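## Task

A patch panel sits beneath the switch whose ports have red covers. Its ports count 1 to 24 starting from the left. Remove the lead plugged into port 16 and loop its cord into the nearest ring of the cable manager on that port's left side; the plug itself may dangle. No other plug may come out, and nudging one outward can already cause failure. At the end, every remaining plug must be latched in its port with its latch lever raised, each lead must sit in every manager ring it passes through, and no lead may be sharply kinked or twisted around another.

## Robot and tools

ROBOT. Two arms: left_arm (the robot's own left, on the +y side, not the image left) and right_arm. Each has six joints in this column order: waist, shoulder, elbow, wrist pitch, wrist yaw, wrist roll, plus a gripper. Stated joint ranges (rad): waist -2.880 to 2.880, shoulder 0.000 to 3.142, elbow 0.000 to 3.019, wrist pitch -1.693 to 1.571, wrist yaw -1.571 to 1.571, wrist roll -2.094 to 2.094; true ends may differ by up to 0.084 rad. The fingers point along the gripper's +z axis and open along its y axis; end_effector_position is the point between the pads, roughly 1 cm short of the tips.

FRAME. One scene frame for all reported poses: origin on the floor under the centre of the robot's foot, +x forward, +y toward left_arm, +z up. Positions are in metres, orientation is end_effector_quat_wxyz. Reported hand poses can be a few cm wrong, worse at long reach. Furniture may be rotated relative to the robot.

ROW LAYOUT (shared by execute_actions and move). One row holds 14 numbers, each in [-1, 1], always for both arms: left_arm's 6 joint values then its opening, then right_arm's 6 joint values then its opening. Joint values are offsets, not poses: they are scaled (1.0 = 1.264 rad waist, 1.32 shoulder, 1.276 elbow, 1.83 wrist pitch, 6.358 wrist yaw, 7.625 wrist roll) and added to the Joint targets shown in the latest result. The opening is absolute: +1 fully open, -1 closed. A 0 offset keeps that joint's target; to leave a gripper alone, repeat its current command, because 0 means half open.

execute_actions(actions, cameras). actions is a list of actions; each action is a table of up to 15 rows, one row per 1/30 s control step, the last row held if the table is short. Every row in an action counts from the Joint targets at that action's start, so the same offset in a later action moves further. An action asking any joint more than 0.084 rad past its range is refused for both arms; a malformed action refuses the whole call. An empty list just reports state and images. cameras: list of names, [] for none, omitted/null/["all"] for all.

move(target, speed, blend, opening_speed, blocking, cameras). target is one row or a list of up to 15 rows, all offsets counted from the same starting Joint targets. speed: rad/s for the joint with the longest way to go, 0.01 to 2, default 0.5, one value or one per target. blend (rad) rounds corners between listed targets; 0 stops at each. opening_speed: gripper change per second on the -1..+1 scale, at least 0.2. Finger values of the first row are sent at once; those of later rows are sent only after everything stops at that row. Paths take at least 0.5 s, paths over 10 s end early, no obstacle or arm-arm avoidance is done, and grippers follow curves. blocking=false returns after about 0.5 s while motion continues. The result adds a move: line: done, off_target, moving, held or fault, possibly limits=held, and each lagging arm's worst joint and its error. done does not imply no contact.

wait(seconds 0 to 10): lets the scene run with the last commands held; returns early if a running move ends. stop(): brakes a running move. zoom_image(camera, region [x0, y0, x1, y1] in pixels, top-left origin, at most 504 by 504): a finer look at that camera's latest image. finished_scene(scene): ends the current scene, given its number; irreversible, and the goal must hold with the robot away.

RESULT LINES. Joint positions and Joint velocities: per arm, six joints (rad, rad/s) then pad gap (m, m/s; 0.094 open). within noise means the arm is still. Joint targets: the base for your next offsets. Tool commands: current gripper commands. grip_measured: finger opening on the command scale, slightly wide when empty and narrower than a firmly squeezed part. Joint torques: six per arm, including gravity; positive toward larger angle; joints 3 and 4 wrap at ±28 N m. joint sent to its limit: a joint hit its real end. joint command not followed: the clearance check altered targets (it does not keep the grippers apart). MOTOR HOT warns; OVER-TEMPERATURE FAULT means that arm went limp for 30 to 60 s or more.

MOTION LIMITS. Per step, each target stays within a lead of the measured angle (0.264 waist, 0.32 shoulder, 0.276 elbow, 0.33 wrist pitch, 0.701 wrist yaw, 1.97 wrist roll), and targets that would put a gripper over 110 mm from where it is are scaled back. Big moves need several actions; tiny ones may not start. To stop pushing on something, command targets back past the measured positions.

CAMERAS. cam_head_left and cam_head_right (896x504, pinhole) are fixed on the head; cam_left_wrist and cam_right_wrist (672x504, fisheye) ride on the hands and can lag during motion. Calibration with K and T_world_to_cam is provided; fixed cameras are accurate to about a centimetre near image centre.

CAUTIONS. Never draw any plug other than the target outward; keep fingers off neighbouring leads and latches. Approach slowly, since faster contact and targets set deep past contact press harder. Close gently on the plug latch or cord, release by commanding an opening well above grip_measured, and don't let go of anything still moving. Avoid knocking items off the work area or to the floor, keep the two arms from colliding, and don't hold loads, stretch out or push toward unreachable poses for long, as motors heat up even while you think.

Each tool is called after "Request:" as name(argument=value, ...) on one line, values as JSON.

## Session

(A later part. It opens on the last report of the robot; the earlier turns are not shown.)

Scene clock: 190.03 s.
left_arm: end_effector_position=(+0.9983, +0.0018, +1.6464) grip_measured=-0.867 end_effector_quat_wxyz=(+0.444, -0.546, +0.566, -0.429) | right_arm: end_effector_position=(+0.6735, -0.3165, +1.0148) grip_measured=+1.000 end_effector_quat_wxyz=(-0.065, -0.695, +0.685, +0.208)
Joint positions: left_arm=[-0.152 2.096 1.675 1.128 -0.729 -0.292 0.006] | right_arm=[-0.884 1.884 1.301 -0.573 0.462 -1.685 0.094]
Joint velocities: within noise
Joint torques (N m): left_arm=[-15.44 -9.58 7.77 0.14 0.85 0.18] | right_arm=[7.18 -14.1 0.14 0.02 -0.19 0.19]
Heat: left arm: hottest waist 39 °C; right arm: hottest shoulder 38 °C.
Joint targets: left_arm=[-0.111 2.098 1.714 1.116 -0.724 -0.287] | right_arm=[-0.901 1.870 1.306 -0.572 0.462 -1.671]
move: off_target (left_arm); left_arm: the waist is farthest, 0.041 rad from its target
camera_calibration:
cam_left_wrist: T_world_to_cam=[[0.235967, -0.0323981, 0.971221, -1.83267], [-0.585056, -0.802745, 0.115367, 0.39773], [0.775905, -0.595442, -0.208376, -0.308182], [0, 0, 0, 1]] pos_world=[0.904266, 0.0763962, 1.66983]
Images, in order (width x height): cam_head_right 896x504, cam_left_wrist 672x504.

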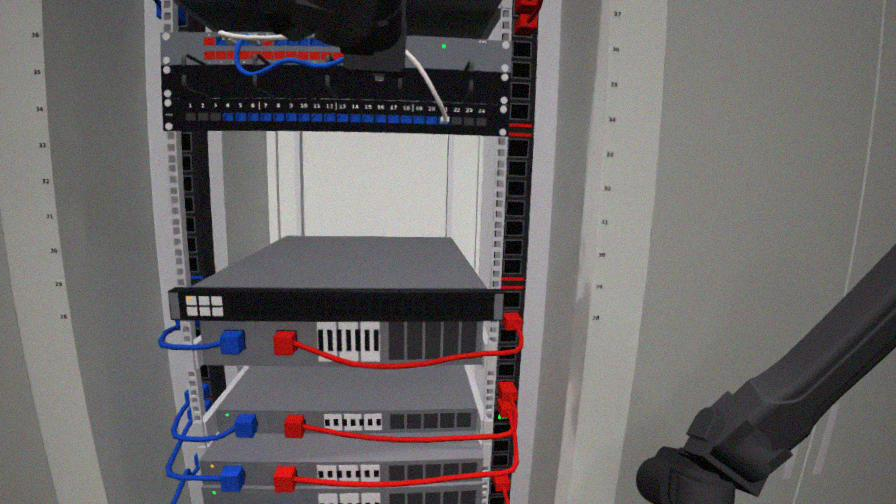

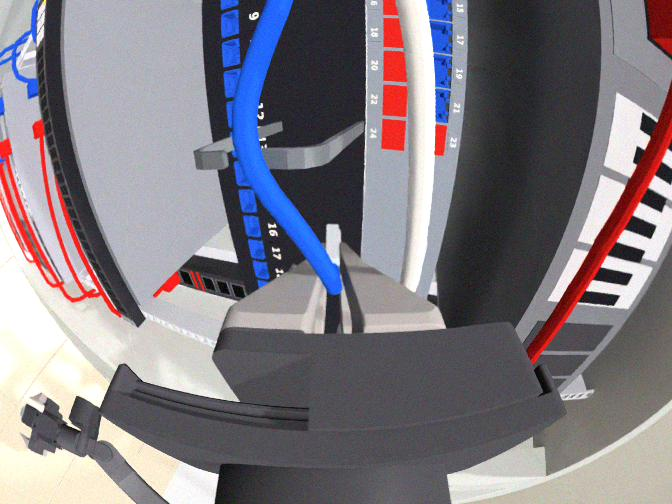

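Request:
move(target=[0.0119,0,0,0,0,0,-0.93,0,0,0,0,0,0,1], speed=0.05, cameras=["cam_left_wrist","cam_head_right"])

Request:
zoom_image(camera="cam_left_wrist", region=[220, 90, 340, 210])

Request:
zoom_image(camera="cam_head_right", region=[290, 30, 370, 100])

Scene clock: 191.17 s.
left_arm: end_effector_position=(+0.9987, +0.0020, +1.6458) grip_measured=-0.867 end_effector_quat_wxyz=(+0.444, -0.546, +0.566, -0.429) | right_arm: end_effector_position=(+0.6735, -0.3165, +1.0148) grip_measured=+1.000 end_effector_quat_wxyz=(-0.065, -0.695, +0.685, +0.208)
Joint positions: left_arm=[-0.151 2.096 1.675 1.128 -0.727 -0.292 0.006] | right_arm=[-0.884 1.884 1.301 -0.573 0.462 -1.685 0.094]
Joint velocities: within noise
Joint torques (N m): left_arm=[-14.39 -9.64 7.77 0.14 0.8 0.18] | right_arm=[7 -13.92 0.12 0.06 -0.2 0.19]
Heat: left arm: hottest waist 39 °C; right arm: hottest shoulder 38 °C.
Joint targets: left_arm=[-0.096 2.098 1.714 1.116 -0.724 -0.287] | right_arm=[-0.901 1.870 1.306 -0.572 0.462 -1.671]
move: off_target (left_arm); left_arm: the waist is farthest, 0.055 rad from its target
camera_calibration:
cam_left_wrist: T_world_to_cam=[[0.235569, -0.0329526, 0.971299, -1.83192], [-0.584914, -0.802956, 0.114618, 0.399315], [0.776133, -0.595126, -0.208426, -0.308602], [0, 0, 0, 1]] pos_world=[0.904625, 0.076609, 1.66925]
Images, in order (width x height): cam_head_right 896x504, cam_left_wrist 672x504.

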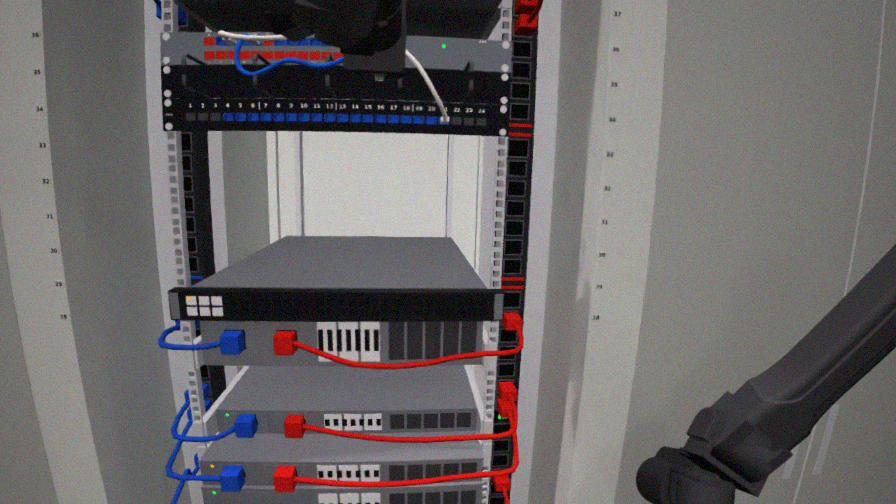

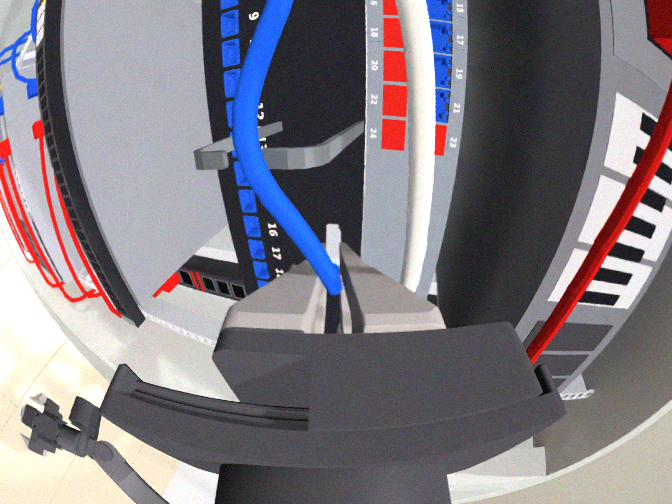

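Scaled by 4.200 from the camera's 672x504 image, which has a finer 960x720 frame.

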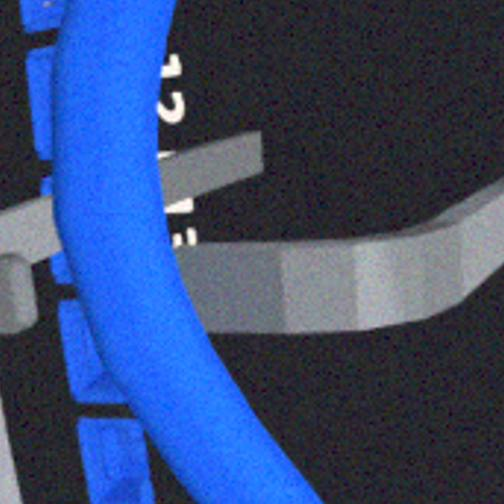

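Scaled by 6.300 from the camera's 896x504 image, which has a finer 1280x720 frame.

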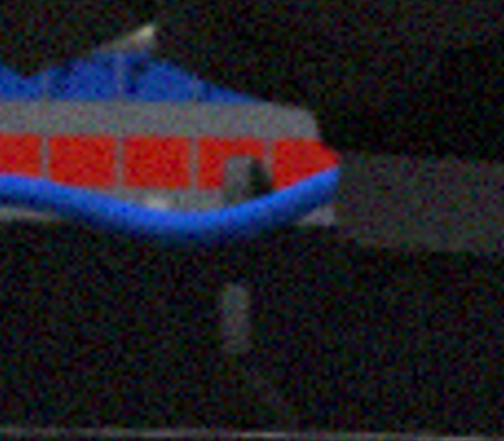

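Request:
move(target=[0.0079,0,0,0,-0.0031,0,-0.93,0,0,0,0,0,0,1], speed=0.05, cameras=["cam_head_right"])

Request:
zoom_image(camera="cam_head_right", region=[290, 30, 370, 100])

Scene clock: 192.30 s.
left_arm: end_effector_position=(+0.9996, +0.0035, +1.6368) grip_measured=-0.867 end_effector_quat_wxyz=(+0.442, -0.551, +0.570, -0.419) | right_arm: end_effector_position=(+0.6735, -0.3165, +1.0148) grip_measured=+1.000 end_effector_quat_wxyz=(-0.065, -0.695, +0.685, +0.208)
Joint positions: left_arm=[-0.143 2.099 1.675 1.128 -0.745 -0.292 0.006] | right_arm=[-0.884 1.884 1.301 -0.573 0.462 -1.685 0.094]
Joint velocities: within noise
Joint torques (N m): left_arm=[-14.27 -9.88 7.76 0.14 0.67 0.18] | right_arm=[6.71 -13.98 0.28 0.02 -0.18 0.17]
Heat: left arm: hottest waist 39 °C; right arm: hottest shoulder 38 °C.
Joint targets: left_arm=[-0.086 2.098 1.714 1.116 -0.744 -0.287] | right_arm=[-0.901 1.870 1.306 -0.572 0.462 -1.671]
move: off_target (left_arm); left_arm: the waist is farthest, 0.057 rad from its target
Images, in order (width x height): cam_head_right 896x504.

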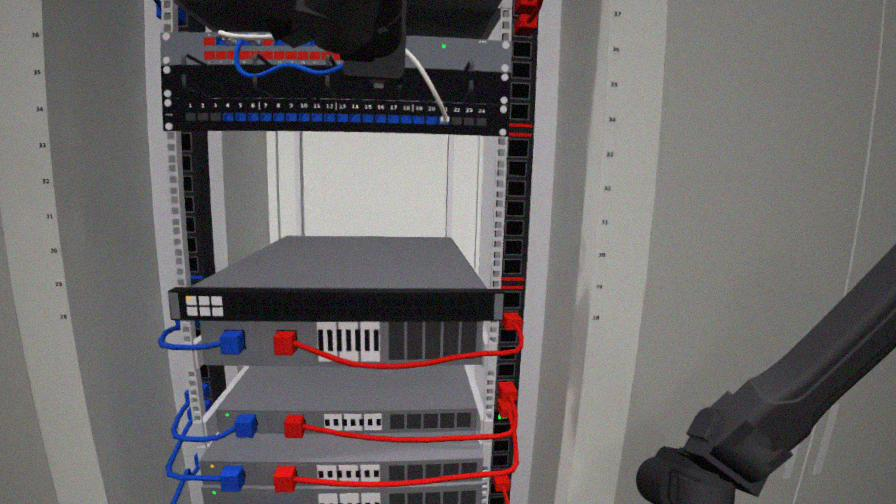

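Scaled by 6.300 from the camera's 896x504 image, which has a finer 1280x720 frame.

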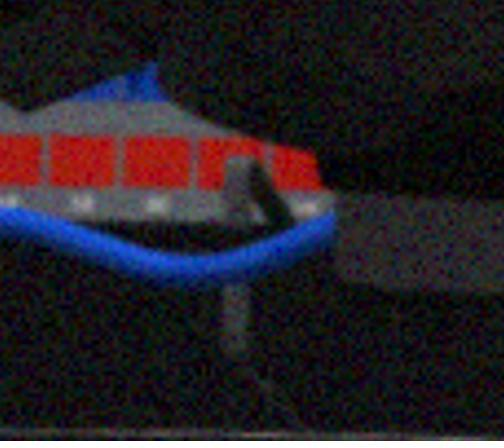

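Request:
wait(seconds=0.1, cameras=["cam_left_wrist","cam_head_left"])

Request:
zoom_image(camera="cam_left_wrist", region=[220, 90, 340, 210])

Request:
zoom_image(camera="cam_head_left", region=[340, 30, 420, 100])

Scene clock: 192.67 s.
left_arm: end_effector_position=(+0.9996, +0.0035, +1.6368) grip_measured=-0.867 end_effector_quat_wxyz=(+0.442, -0.551, +0.570, -0.419) | right_arm: end_effector_position=(+0.6735, -0.3165, +1.0148) grip_measured=+1.000 end_effector_quat_wxyz=(-0.065, -0.695, +0.685, +0.208)
Joint positions: left_arm=[-0.143 2.099 1.675 1.128 -0.745 -0.292 0.006] | right_arm=[-0.884 1.884 1.301 -0.573 0.462 -1.685 0.094]
Joint velocities: within noise
Joint torques (N m): left_arm=[-14.21 -9.93 7.76 0.14 0.67 0.18] | right_arm=[6.71 -13.86 0.21 0.17 -0.22 0.17]
Heat: left arm: hottest waist 39 °C; right arm: hottest shoulder 38 °C.
Joint targets: left_arm=[-0.086 2.098 1.714 1.116 -0.744 -0.287] | right_arm=[-0.901 1.870 1.306 -0.572 0.462 -1.671]
Tool commands: left_gripper/opening=-0.93 right_gripper/opening=+1.0
wait: 0.10 s; at rest from the start
camera_calibration:
cam_left_wrist: T_world_to_cam=[[0.256707, -0.0385102, 0.965722, -1.83531], [-0.576493, -0.80809, 0.121018, 0.383144], [0.77573, -0.587798, -0.229643, -0.275179], [0, 0, 0, 1]] pos_world=[0.905481, 0.077187, 1.66284]
Images, in order (width x height): cam_head_left 896x504, cam_left_wrist 672x504.

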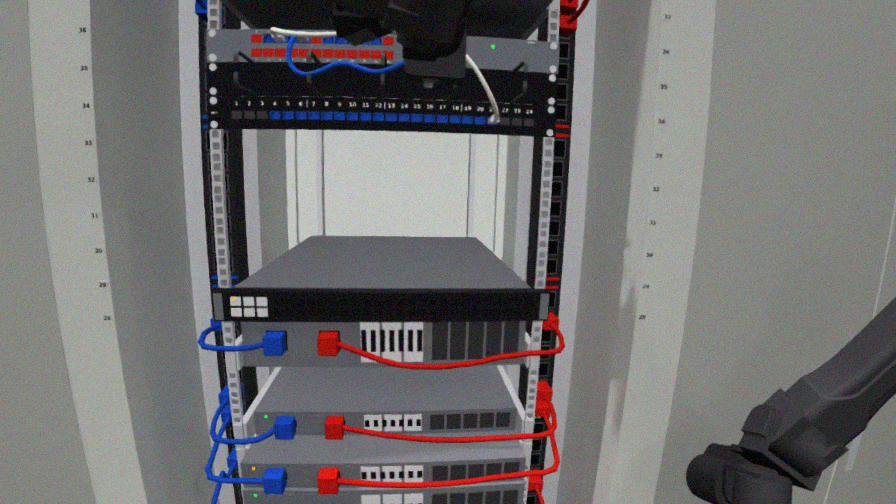

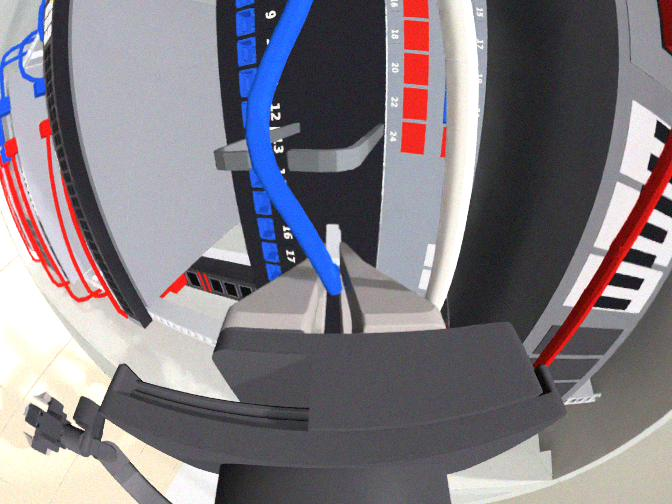

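Scaled by 4.200 from the camera's 672x504 image, which has a finer 960x720 frame.

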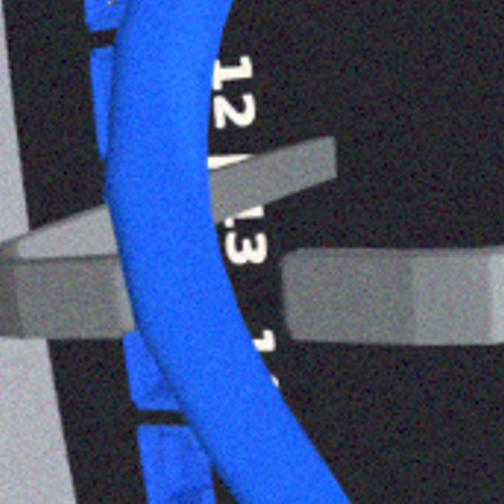

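Scaled by 6.300 from the camera's 896x504 image, which has a finer 1280x720 frame.

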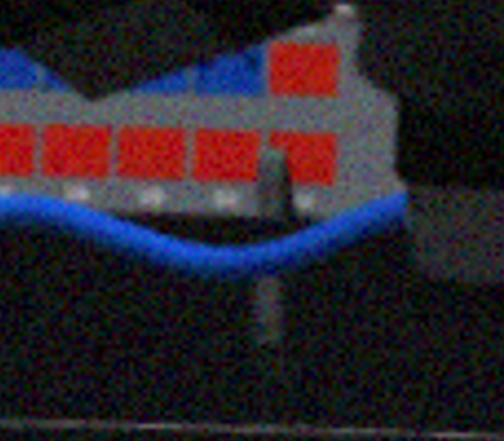

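Request:
move(target=[0.024,0,-0.047,0,0,0,-0.93,0,0,0,0,0,0,1], speed=0.08, cameras=["cam_left_wrist","cam_head_left","cam_head_right"])

Request:
zoom_image(camera="cam_left_wrist", region=[240, 60, 380, 200])

Request:
zoom_image(camera="cam_head_left", region=[260, 10, 420, 110])

Scene clock: 194.40 s.
left_arm: end_effector_position=(+0.9986, +0.0045, +1.6144) grip_measured=-0.867 end_effector_quat_wxyz=(+0.441, -0.548, +0.580, -0.410) | right_arm: end_effector_position=(+0.6735, -0.3165, +1.0148) grip_measured=+1.000 end_effector_quat_wxyz=(-0.065, -0.695, +0.685, +0.208)
Joint positions: left_arm=[-0.118 2.097 1.649 1.128 -0.741 -0.298 0.006] | right_arm=[-0.884 1.884 1.301 -0.573 0.462 -1.685 0.094]
Joint velocities: within noise
Joint torques (N m): left_arm=[-13.74 -9.99 4.92 0.18 0.53 0.25] | right_arm=[7 -13.92 0.24 0.02 -0.22 0.18]
Heat: left arm: hottest waist 39 °C; right arm: hottest shoulder 38 °C.
Joint targets: left_arm=[-0.056 2.098 1.654 1.116 -0.744 -0.287] | right_arm=[-0.901 1.870 1.306 -0.572 0.462 -1.671]
move: off_target (left_arm); left_arm: the waist is farthest, 0.062 rad from its target
camera_calibration:
cam_left_wrist: T_world_to_cam=[[0.27345, -0.0600079, 0.960013, -1.82083], [-0.580129, -0.806388, 0.114839, 0.39971], [0.767252, -0.588334, -0.255319, -0.229044], [0, 0, 0, 1]] pos_world=[0.905524, 0.0783027, 1.64364]
Images, in order (width x height): cam_head_left 896x504, cam_head_right 896x504, cam_left_wrist 672x504.

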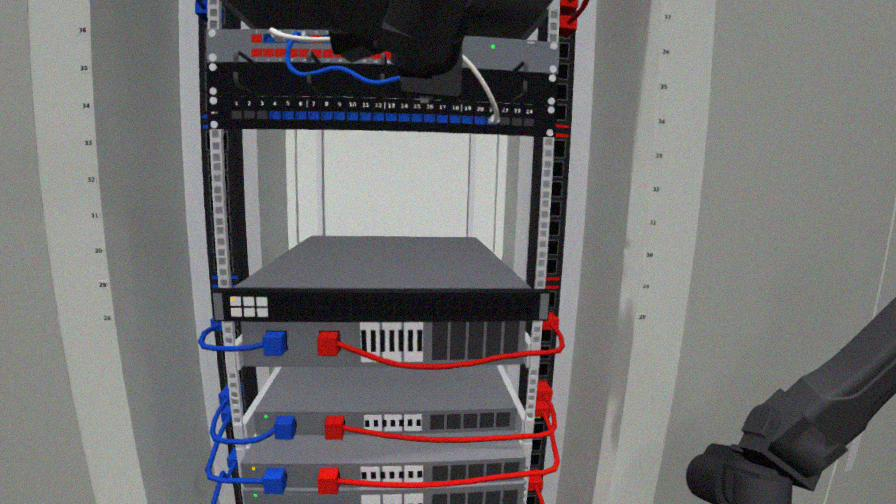

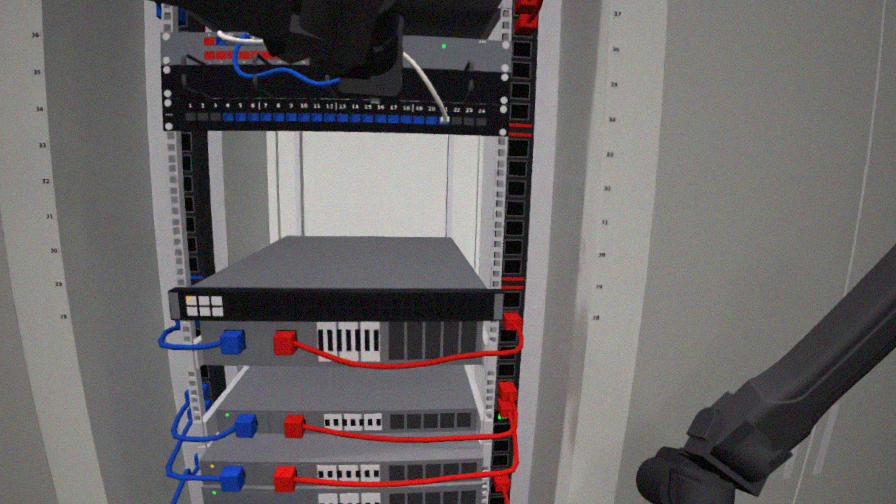

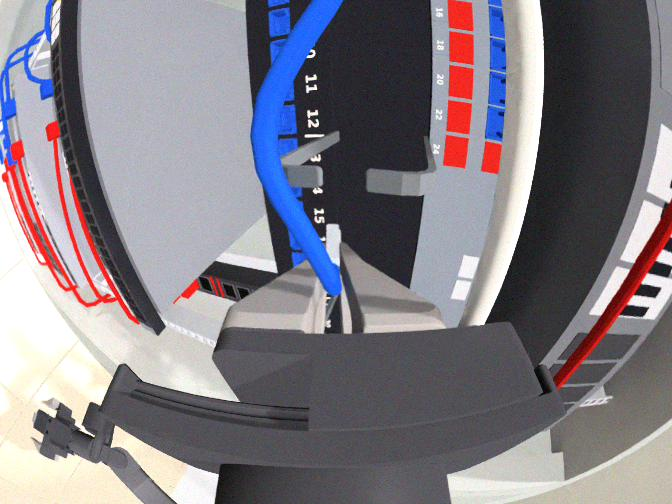

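Scaled by 3.600 from the camera's 672x504 image, which has a finer 960x720 frame.

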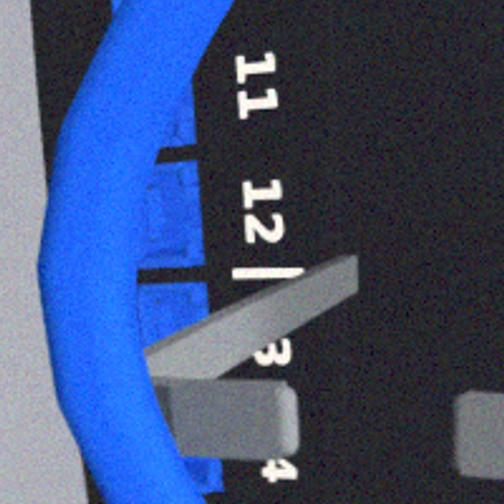

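Scaled by 3.150 from the camera's 896x504 image, which has a finer 1280x720 frame.

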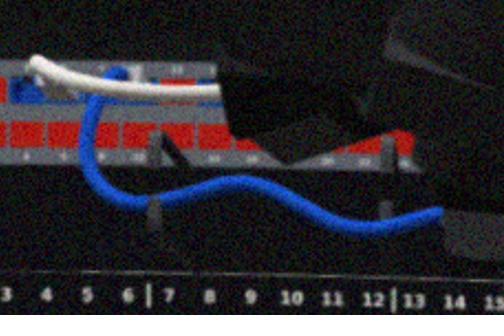

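Request:
move(target=[[-0.0229,-0.0591,-0.2226,0.1716,0.047,-0.0063,-0.93,0,0,0,0,0,0,1],[-0.0981,-0.0856,-0.1912,0.1525,0.0396,0.0009,-0.93,0,0,0,0,0,0,1]], speed=0.15, cameras=["cam_left_wrist","cam_head_right","cam_head_left"])

Request:
zoom_image(camera="cam_left_wrist", region=[240, 60, 420, 240])

Request:
zoom_image(camera="cam_head_right", region=[200, 10, 360, 110])

Scene clock: 199.20 s.
left_arm: end_effector_position=(+0.9306, +0.0231, +1.6531) grip_measured=-0.867 end_effector_quat_wxyz=(+0.492, -0.494, +0.507, -0.507) | right_arm: end_effector_position=(+0.6735, -0.3165, +1.0148) grip_measured=+1.000 end_effector_quat_wxyz=(-0.065, -0.695, +0.685, +0.208)
Joint positions: left_arm=[-0.152 2.013 1.377 1.398 -0.494 -0.292 0.006] | right_arm=[-0.884 1.884 1.301 -0.573 0.462 -1.685 0.094]
Joint velocities: within noise
Joint torques (N m): left_arm=[-19.14 -11.11 6.99 0.44 0.76 0.3] | right_arm=[6.71 -13.45 0.27 0.05 -0.21 0.16]
Heat: left arm: hottest waist 39 °C; right arm: hottest shoulder 38 °C.
Joint targets: left_arm=[-0.179 1.985 1.410 1.395 -0.492 -0.280] | right_arm=[-0.901 1.870 1.306 -0.572 0.462 -1.671]
move: done
camera_calibration:
cam_left_wrist: T_world_to_cam=[[0.000745779, 0.00404963, 0.999992, -1.65203], [-0.617861, -0.786279, 0.00364496, 0.589253], [0.786287, -0.617859, 0.00191572, -0.598323], [0, 0, 0, 1]] pos_world=[0.835763, 0.100328, 1.65101]
Images, in order (width x height): cam_head_left 896x504, cam_head_right 896x504, cam_left_wrist 672x504.

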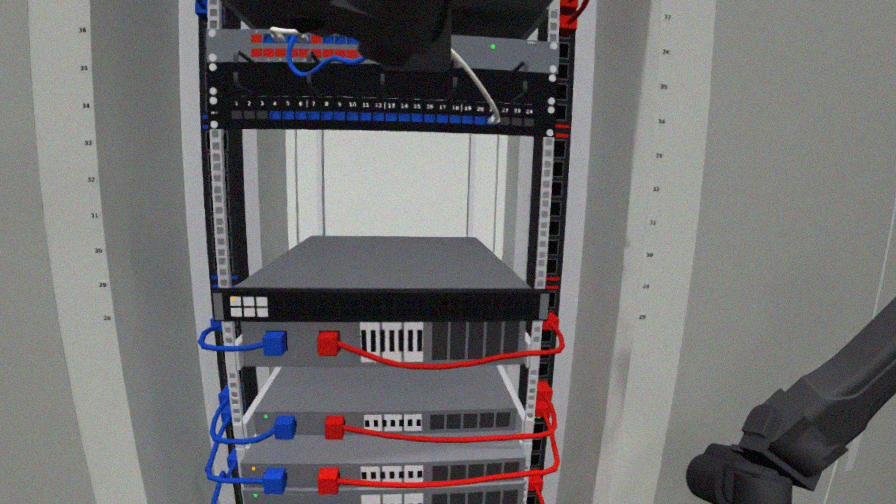

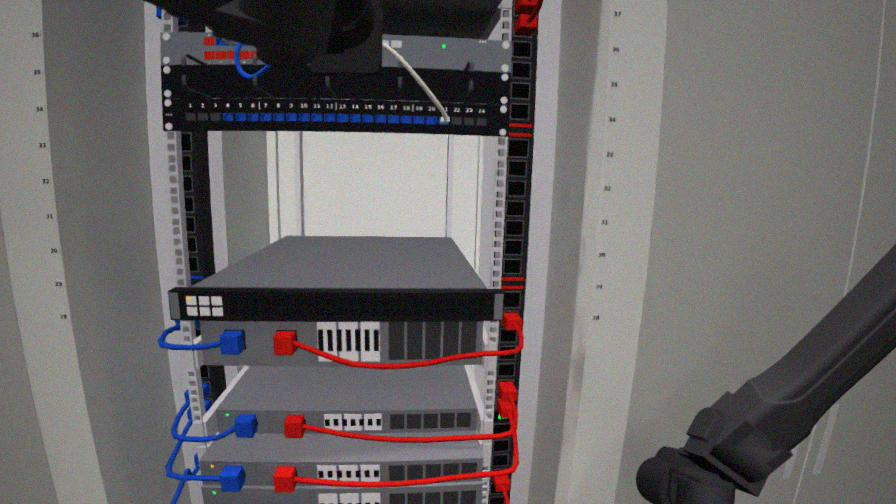

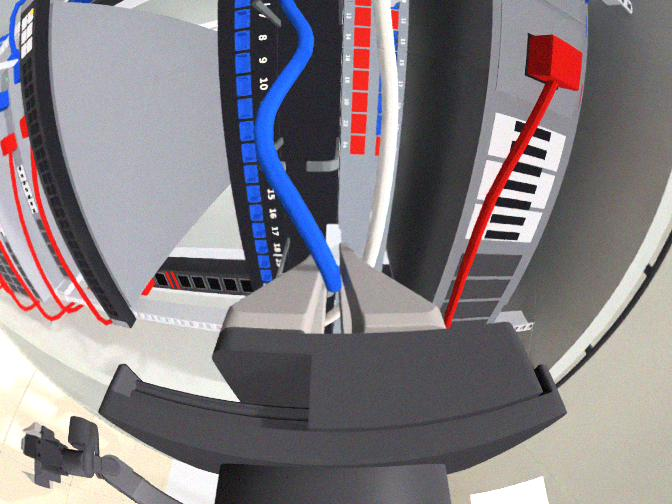

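Scaled by 2.800 from the camera's 672x504 image, which has a finer 960x720 frame.

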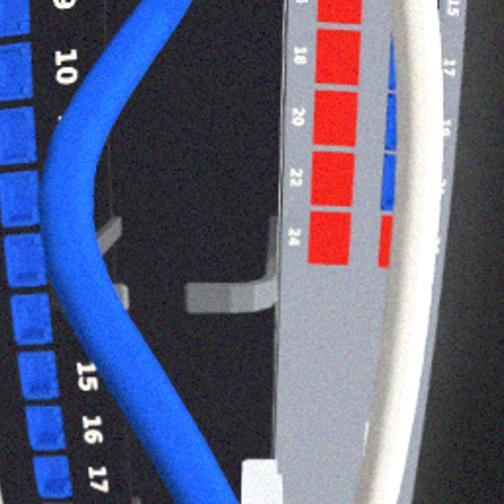

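Scaled by 3.150 from the camera's 896x504 image, which has a finer 1280x720 frame.

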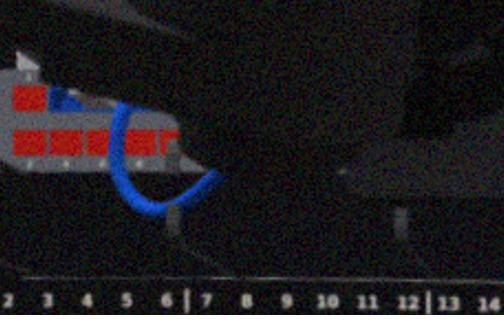

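Request:
move(target=[0.0522,0,0.0235,0.0175,0,0,-0.93,0,0,0,0,0,0,1], speed=0.1, cameras=["cam_left_wrist"])

Request:
zoom_image(camera="cam_left_wrist", region=[240, 60, 420, 240])

Scene clock: 200.97 s.
left_arm: end_effector_position=(+0.9430, +0.0340, +1.6513) grip_measured=-0.867 end_effector_quat_wxyz=(+0.499, -0.505, +0.496, -0.500) | right_arm: end_effector_position=(+0.6735, -0.3165, +1.0148) grip_measured=+1.000 end_effector_quat_wxyz=(-0.065, -0.695, +0.685, +0.208)
Joint positions: left_arm=[-0.138 2.013 1.401 1.407 -0.494 -0.292 0.006] | right_arm=[-0.884 1.884 1.301 -0.573 0.462 -1.685 0.094]
Joint velocities: within noise
Joint torques (N m): left_arm=[-15.09 -10.93 7.38 1.25 0.75 0.26] | right_arm=[6.77 -14.04 0.27 0.06 -0.23 0.18]
Heat: left arm: hottest waist 39 °C; right arm: hottest shoulder 38 °C.
Joint targets: left_arm=[-0.114 1.985 1.440 1.428 -0.492 -0.280] | right_arm=[-0.901 1.870 1.306 -0.572 0.462 -1.671]
move: off_target (left_arm); left_arm: the elbow is farthest, 0.039 rad from its target
camera_calibration:
cam_left_wrist: T_world_to_cam=[[0.000298458, 0.0107556, 0.999942, -1.64998], [-0.588869, -0.80818, 0.00886874, 0.570325], [0.808228, -0.588838, 0.00609245, -0.629878], [0, 0, 0, 1]] pos_world=[0.845425, 0.107776, 1.64867]
Images, in order (width x height): cam_left_wrist 672x504.

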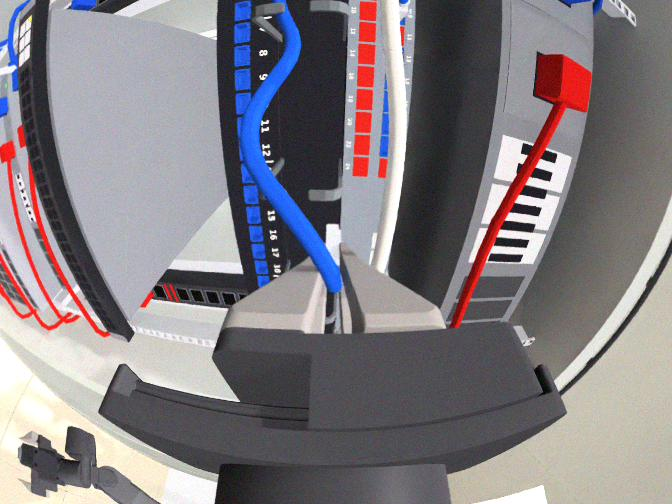

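Scaled by 2.800 from the camera's 672x504 image, which has a finer 960x720 frame.

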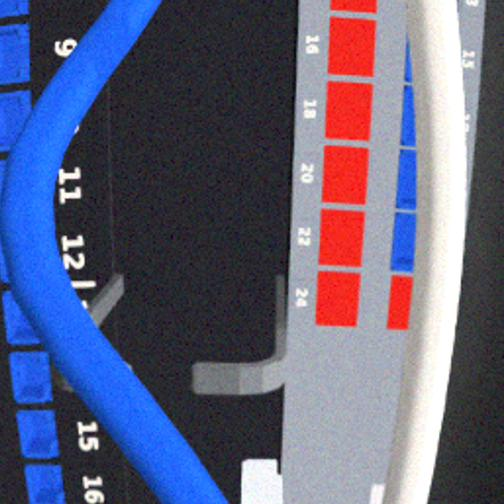

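Request:
move(target=[0.0108,0,0.0313,-0.047,0,0,-0.93,0,0,0,0,0,0,1], speed=0.1, cameras=["cam_left_wrist"])

Request:
zoom_image(camera="cam_left_wrist", region=[240, 100, 400, 260])

Scene clock: 203.73 s.
left_arm: end_effector_position=(+0.9593, +0.0321, +1.6499) grip_measured=-0.867 end_effector_quat_wxyz=(+0.497, -0.499, +0.508, -0.495) | right_arm: end_effector_position=(+0.6735, -0.3165, +1.0148) grip_measured=+1.000 end_effector_quat_wxyz=(-0.065, -0.695, +0.685, +0.208)
Joint positions: left_arm=[-0.126 2.013 1.441 1.342 -0.494 -0.292 0.006] | right_arm=[-0.884 1.884 1.301 -0.573 0.462 -1.685 0.094]
Joint velocities: within noise
Joint torques (N m): left_arm=[-15.15 -11.11 7.42 0.49 0.76 0.26] | right_arm=[7 -13.8 0.18 0.06 -0.19 0.18]
Heat: left arm: hottest waist 39 °C; right arm: hottest shoulder 38 °C.
Joint targets: left_arm=[-0.100 1.985 1.480 1.341 -0.492 -0.280] | right_arm=[-0.901 1.870 1.306 -0.572 0.462 -1.671]
move: off_target (left_arm); left_arm: the elbow is farthest, 0.039 rad from its target
camera_calibration:
cam_left_wrist: T_world_to_cam=[[0.0134751, -0.00843158, 0.999874, -1.66052], [-0.601432, -0.798923, 0.00136837, 0.602514], [0.79881, -0.601375, -0.0158366, -0.598538], [0, 0, 0, 1]] pos_world=[0.862865, 0.107415, 1.65]
Images, in order (width x height): cam_left_wrist 672x504.

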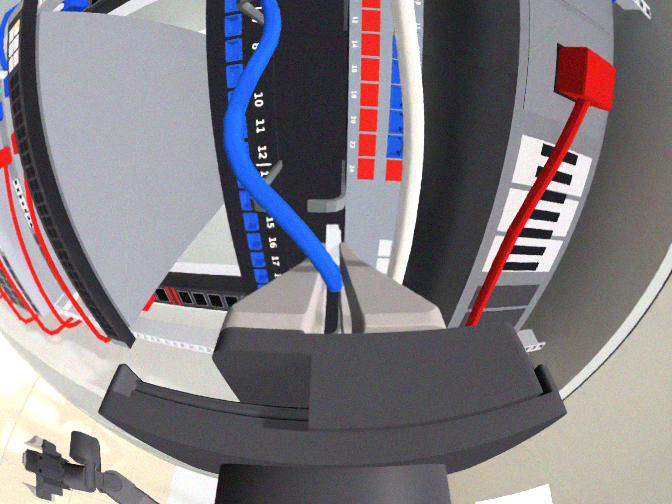

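Scaled by 3.150 from the camera's 672x504 image, which has a finer 960x720 frame.

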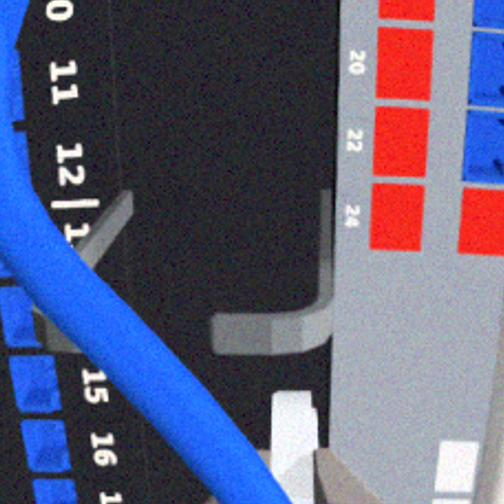

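Request:
move(target=[0.0090,0,0.0265,-0.0225,0,0,-0.93,0,0,0,0,0,0,1], speed=0.1, cameras=["cam_left_wrist"])

Request:
zoom_image(camera="cam_left_wrist", region=[240, 120, 380, 260])

Scene clock: 204.93 s.
left_arm: end_effector_position=(+0.9737, +0.0345, +1.6479) grip_measured=-0.867 end_effector_quat_wxyz=(+0.497, -0.498, +0.514, -0.490) | right_arm: end_effector_position=(+0.6735, -0.3165, +1.0148) grip_measured=+1.000 end_effector_quat_wxyz=(-0.065, -0.695, +0.685, +0.208)
Joint positions: left_arm=[-0.114 2.013 1.474 1.3 -0.494 -0.292 0.006] | right_arm=[-0.884 1.884 1.301 -0.573 0.462 -1.685 0.094]
Joint velocities: within noise
Joint torques (N m): left_arm=[-15.38 -11.4 7.6 0.54 0.76 0.26] | right_arm=[6.71 -14.04 0.34 0.09 -0.22 0.17]
Heat: left arm: hottest waist 39 °C; right arm: hottest shoulder 38 °C.
Joint targets: left_arm=[-0.088 1.985 1.514 1.300 -0.492 -0.280] | right_arm=[-0.901 1.870 1.306 -0.572 0.462 -1.671]
move: off_target (left_arm); left_arm: the elbow is farthest, 0.040 rad from its target
camera_calibration:
cam_left_wrist: T_world_to_cam=[[0.0228737, -0.0201141, 0.999536, -1.66687], [-0.602323, -0.798249, -0.00227979, 0.619923], [0.797925, -0.601991, -0.0303741, -0.583819], [0, 0, 0, 1]] pos_world=[0.877364, 0.109871, 1.64978]
Images, in order (width x height): cam_left_wrist 672x504.

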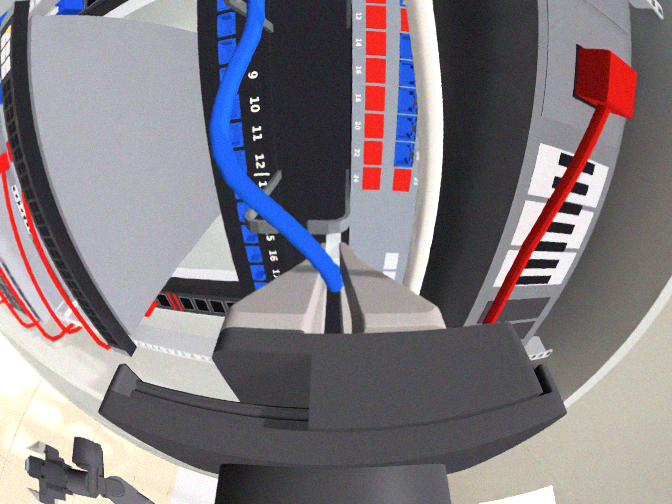

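Scaled by 3.600 from the camera's 672x504 image, which has a finer 960x720 frame.

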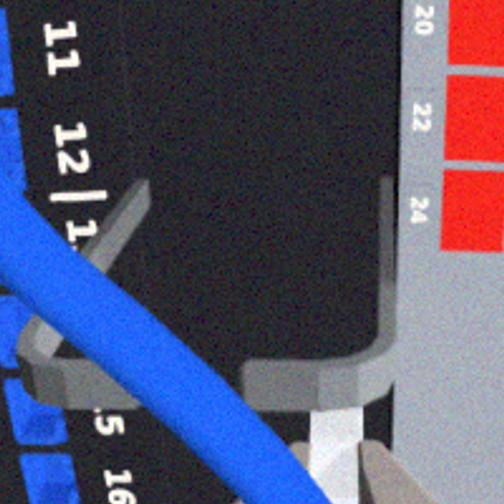

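Request:
move(target=[0.0090,0,0.0265,-0.0225,0,0,-0.93,0,0,0,0,0,0,1], speed=0.1, cameras=["cam_left_wrist"])

Request:
zoom_image(camera="cam_left_wrist", region=[240, 150, 380, 290])

Scene clock: 206.07 s.
left_arm: end_effector_position=(+0.9876, +0.0371, +1.6462) grip_measured=-0.867 end_effector_quat_wxyz=(+0.497, -0.497, +0.519, -0.486) | right_arm: end_effector_position=(+0.6735, -0.3165, +1.0148) grip_measured=+1.000 end_effector_quat_wxyz=(-0.065, -0.695, +0.685, +0.208)
Joint positions: left_arm=[-0.103 2.013 1.507 1.258 -0.494 -0.292 0.006] | right_arm=[-0.884 1.884 1.301 -0.573 0.462 -1.685 0.094]
Joint velocities: within noise
Joint torques (N m): left_arm=[-15.62 -11.28 7.6 0.62 0.75 0.26] | right_arm=[6.89 -13.86 0.31 0.06 -0.22 0.19]
Heat: left arm: hottest waist 39 °C; right arm: hottest shoulder 38 °C.
Joint targets: left_arm=[-0.077 1.985 1.547 1.259 -0.492 -0.280] | right_arm=[-0.901 1.870 1.306 -0.572 0.462 -1.671]
move: off_target (left_arm); left_arm: the elbow is farthest, 0.041 rad from its target
camera_calibration:
cam_left_wrist: T_world_to_cam=[[0.031976, -0.031451, 0.998994, -1.67309], [-0.603828, -0.797094, -0.00576724, 0.637586], [0.796473, -0.603036, -0.0444789, -0.568765], [0, 0, 0, 1]] pos_world=[0.891497, 0.11261, 1.64979]
Images, in order (width x height): cam_left_wrist 672x504.

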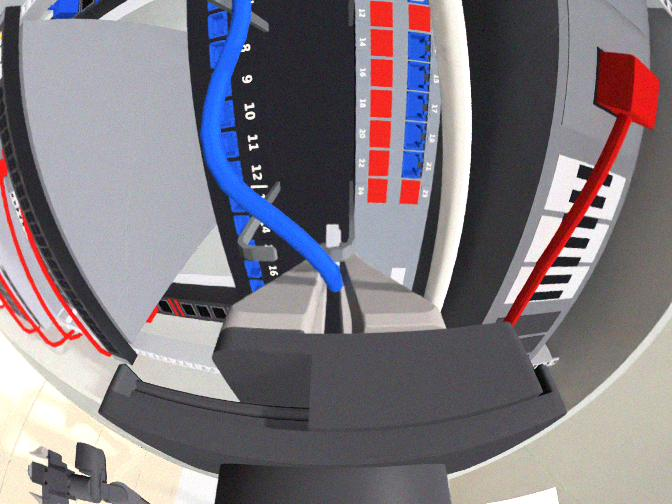

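Scaled by 3.600 from the camera's 672x504 image, which has a finer 960x720 frame.

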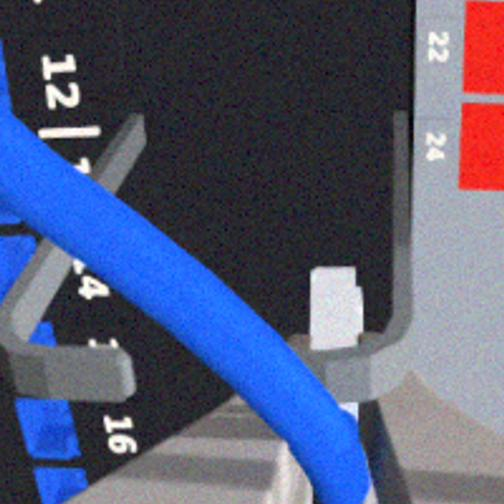

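Request:
move(target=[0.0075,0,-0.0,0,0,0,-0.93,0,0,0,0,0,0,1], speed=0.05, cameras=["cam_left_wrist","cam_head_left"])

Request:
zoom_image(camera="cam_left_wrist", region=[240, 150, 380, 290])

Request:
zoom_image(camera="cam_head_left", region=[270, 20, 450, 110])

Scene clock: 207.40 s.
left_arm: end_effector_position=(+0.9883, +0.0377, +1.6447) grip_measured=-0.867 end_effector_quat_wxyz=(+0.497, -0.498, +0.520, -0.485) | right_arm: end_effector_position=(+0.6735, -0.3165, +1.0148) grip_measured=+1.000 end_effector_quat_wxyz=(-0.065, -0.695, +0.685, +0.208)
Joint positions: left_arm=[-0.1 2.013 1.507 1.258 -0.494 -0.292 0.006] | right_arm=[-0.884 1.884 1.301 -0.573 0.462 -1.685 0.094]
Joint velocities: within noise
Joint torques (N m): left_arm=[-15.03 -11.63 7.68 0.62 0.75 0.26] | right_arm=[7 -13.45 0.25 0.12 -0.22 0.17]
Heat: left arm: hottest waist 39 °C; right arm: hottest shoulder 38 °C.
Joint targets: left_arm=[-0.068 1.985 1.547 1.259 -0.492 -0.280] | right_arm=[-0.901 1.870 1.306 -0.572 0.462 -1.671]
move: off_target (left_arm); left_arm: the elbow is farthest, 0.040 rad from its target
camera_calibration:
cam_left_wrist: T_world_to_cam=[[0.0333453, -0.0328432, 0.998904, -1.67279], [-0.602888, -0.797802, -0.00610552, 0.63811], [0.797128, -0.602024, -0.0464038, -0.566491], [0, 0, 0, 1]] pos_world=[0.892055, 0.113105, 1.64856]
Images, in order (width x height): cam_head_left 896x504, cam_left_wrist 672x504.

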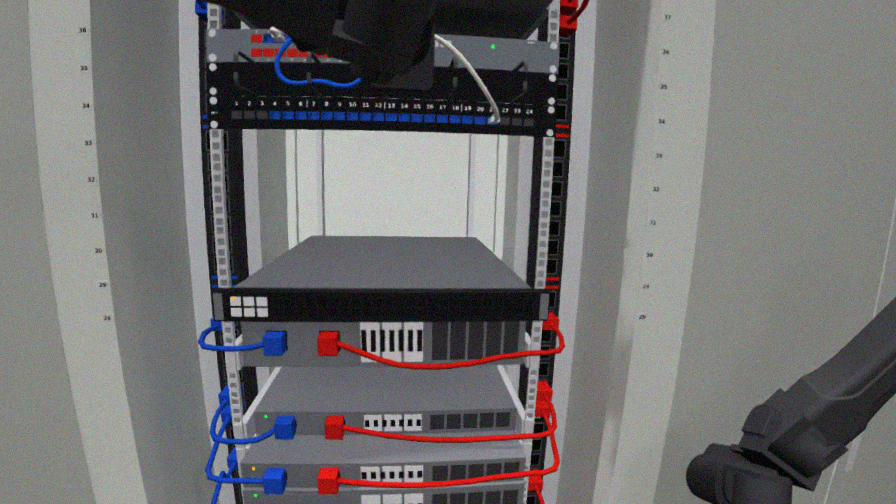

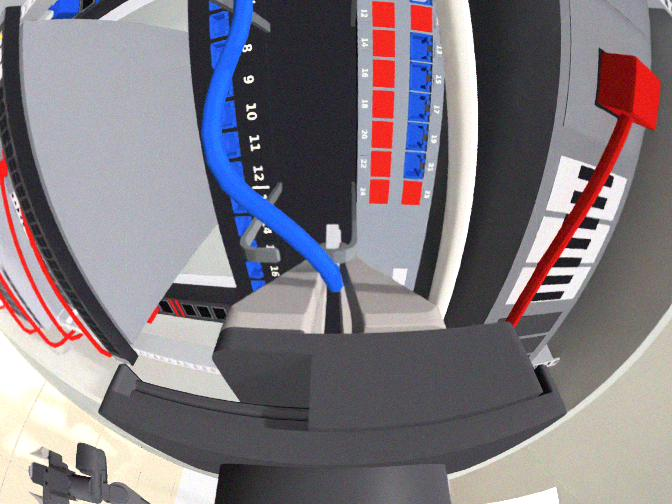

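Scaled by 3.600 from the camera's 672x504 image, which has a finer 960x720 frame.

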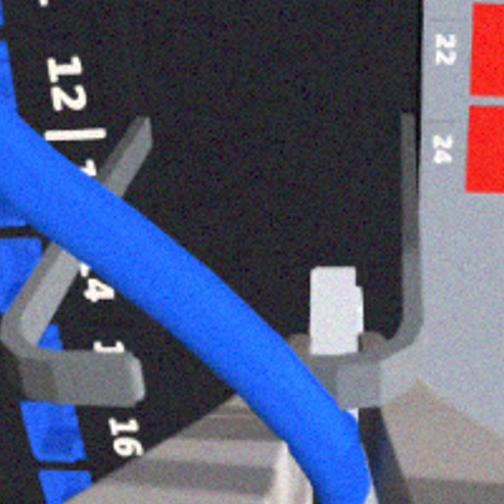

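Scaled by 2.800 from the camera's 896x504 image, which has a finer 1280x720 frame.

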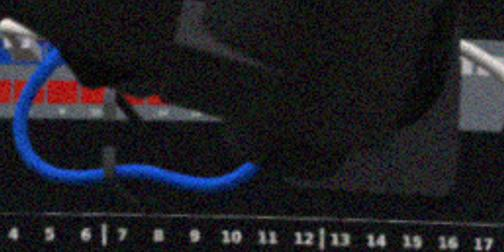

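Request:
move(target=[0.0134,0,0.0235,-0.0225,0,0,-0.93,0,0,0,0,0,0,1], speed=0.08, cameras=["cam_left_wrist"])

Request:
zoom_image(camera="cam_left_wrist", region=[240, 150, 380, 290])

Scene clock: 209.33 s.
left_arm: end_effector_position=(+0.9950, +0.0361, +1.6393) grip_measured=-0.867 end_effector_quat_wxyz=(+0.495, -0.493, +0.530, -0.481) | right_arm: end_effector_position=(+0.6735, -0.3165, +1.0148) grip_measured=+1.000 end_effector_quat_wxyz=(-0.065, -0.695, +0.685, +0.208)
Joint positions: left_arm=[-0.091 2.013 1.52 1.222 -0.494 -0.292 0.006] | right_arm=[-0.884 1.884 1.301 -0.573 0.462 -1.685 0.094]
Joint velocities: within noise
Joint torques (N m): left_arm=[-14.56 -11.75 9.09 0.49 0.75 0.26] | right_arm=[6.77 -14.04 0.29 0.03 -0.19 0.19]
Heat: left arm: hottest waist 39 °C; right arm: hottest shoulder 38 °C.
Joint targets: left_arm=[-0.051 1.985 1.577 1.218 -0.492 -0.280] | right_arm=[-0.901 1.870 1.306 -0.572 0.462 -1.671]
move: off_target (left_arm); left_arm: the elbow is farthest, 0.057 rad from its target
camera_calibration:
cam_left_wrist: T_world_to_cam=[[0.0448303, -0.0496788, 0.997759, -1.67662], [-0.614776, -0.788616, -0.0116431, 0.661423], [0.787427, -0.612876, -0.0658952, -0.531108], [0, 0, 0, 1]] pos_world=[0.899998, 0.112813, 1.64556]
Images, in order (width x height): cam_left_wrist 672x504.

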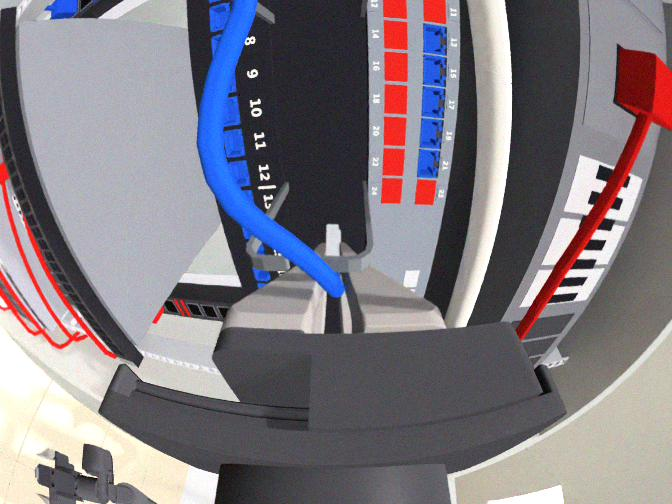

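Scaled by 3.600 from the camera's 672x504 image, which has a finer 960x720 frame.

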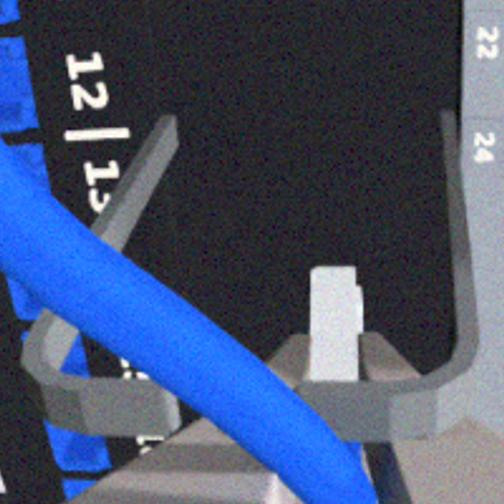

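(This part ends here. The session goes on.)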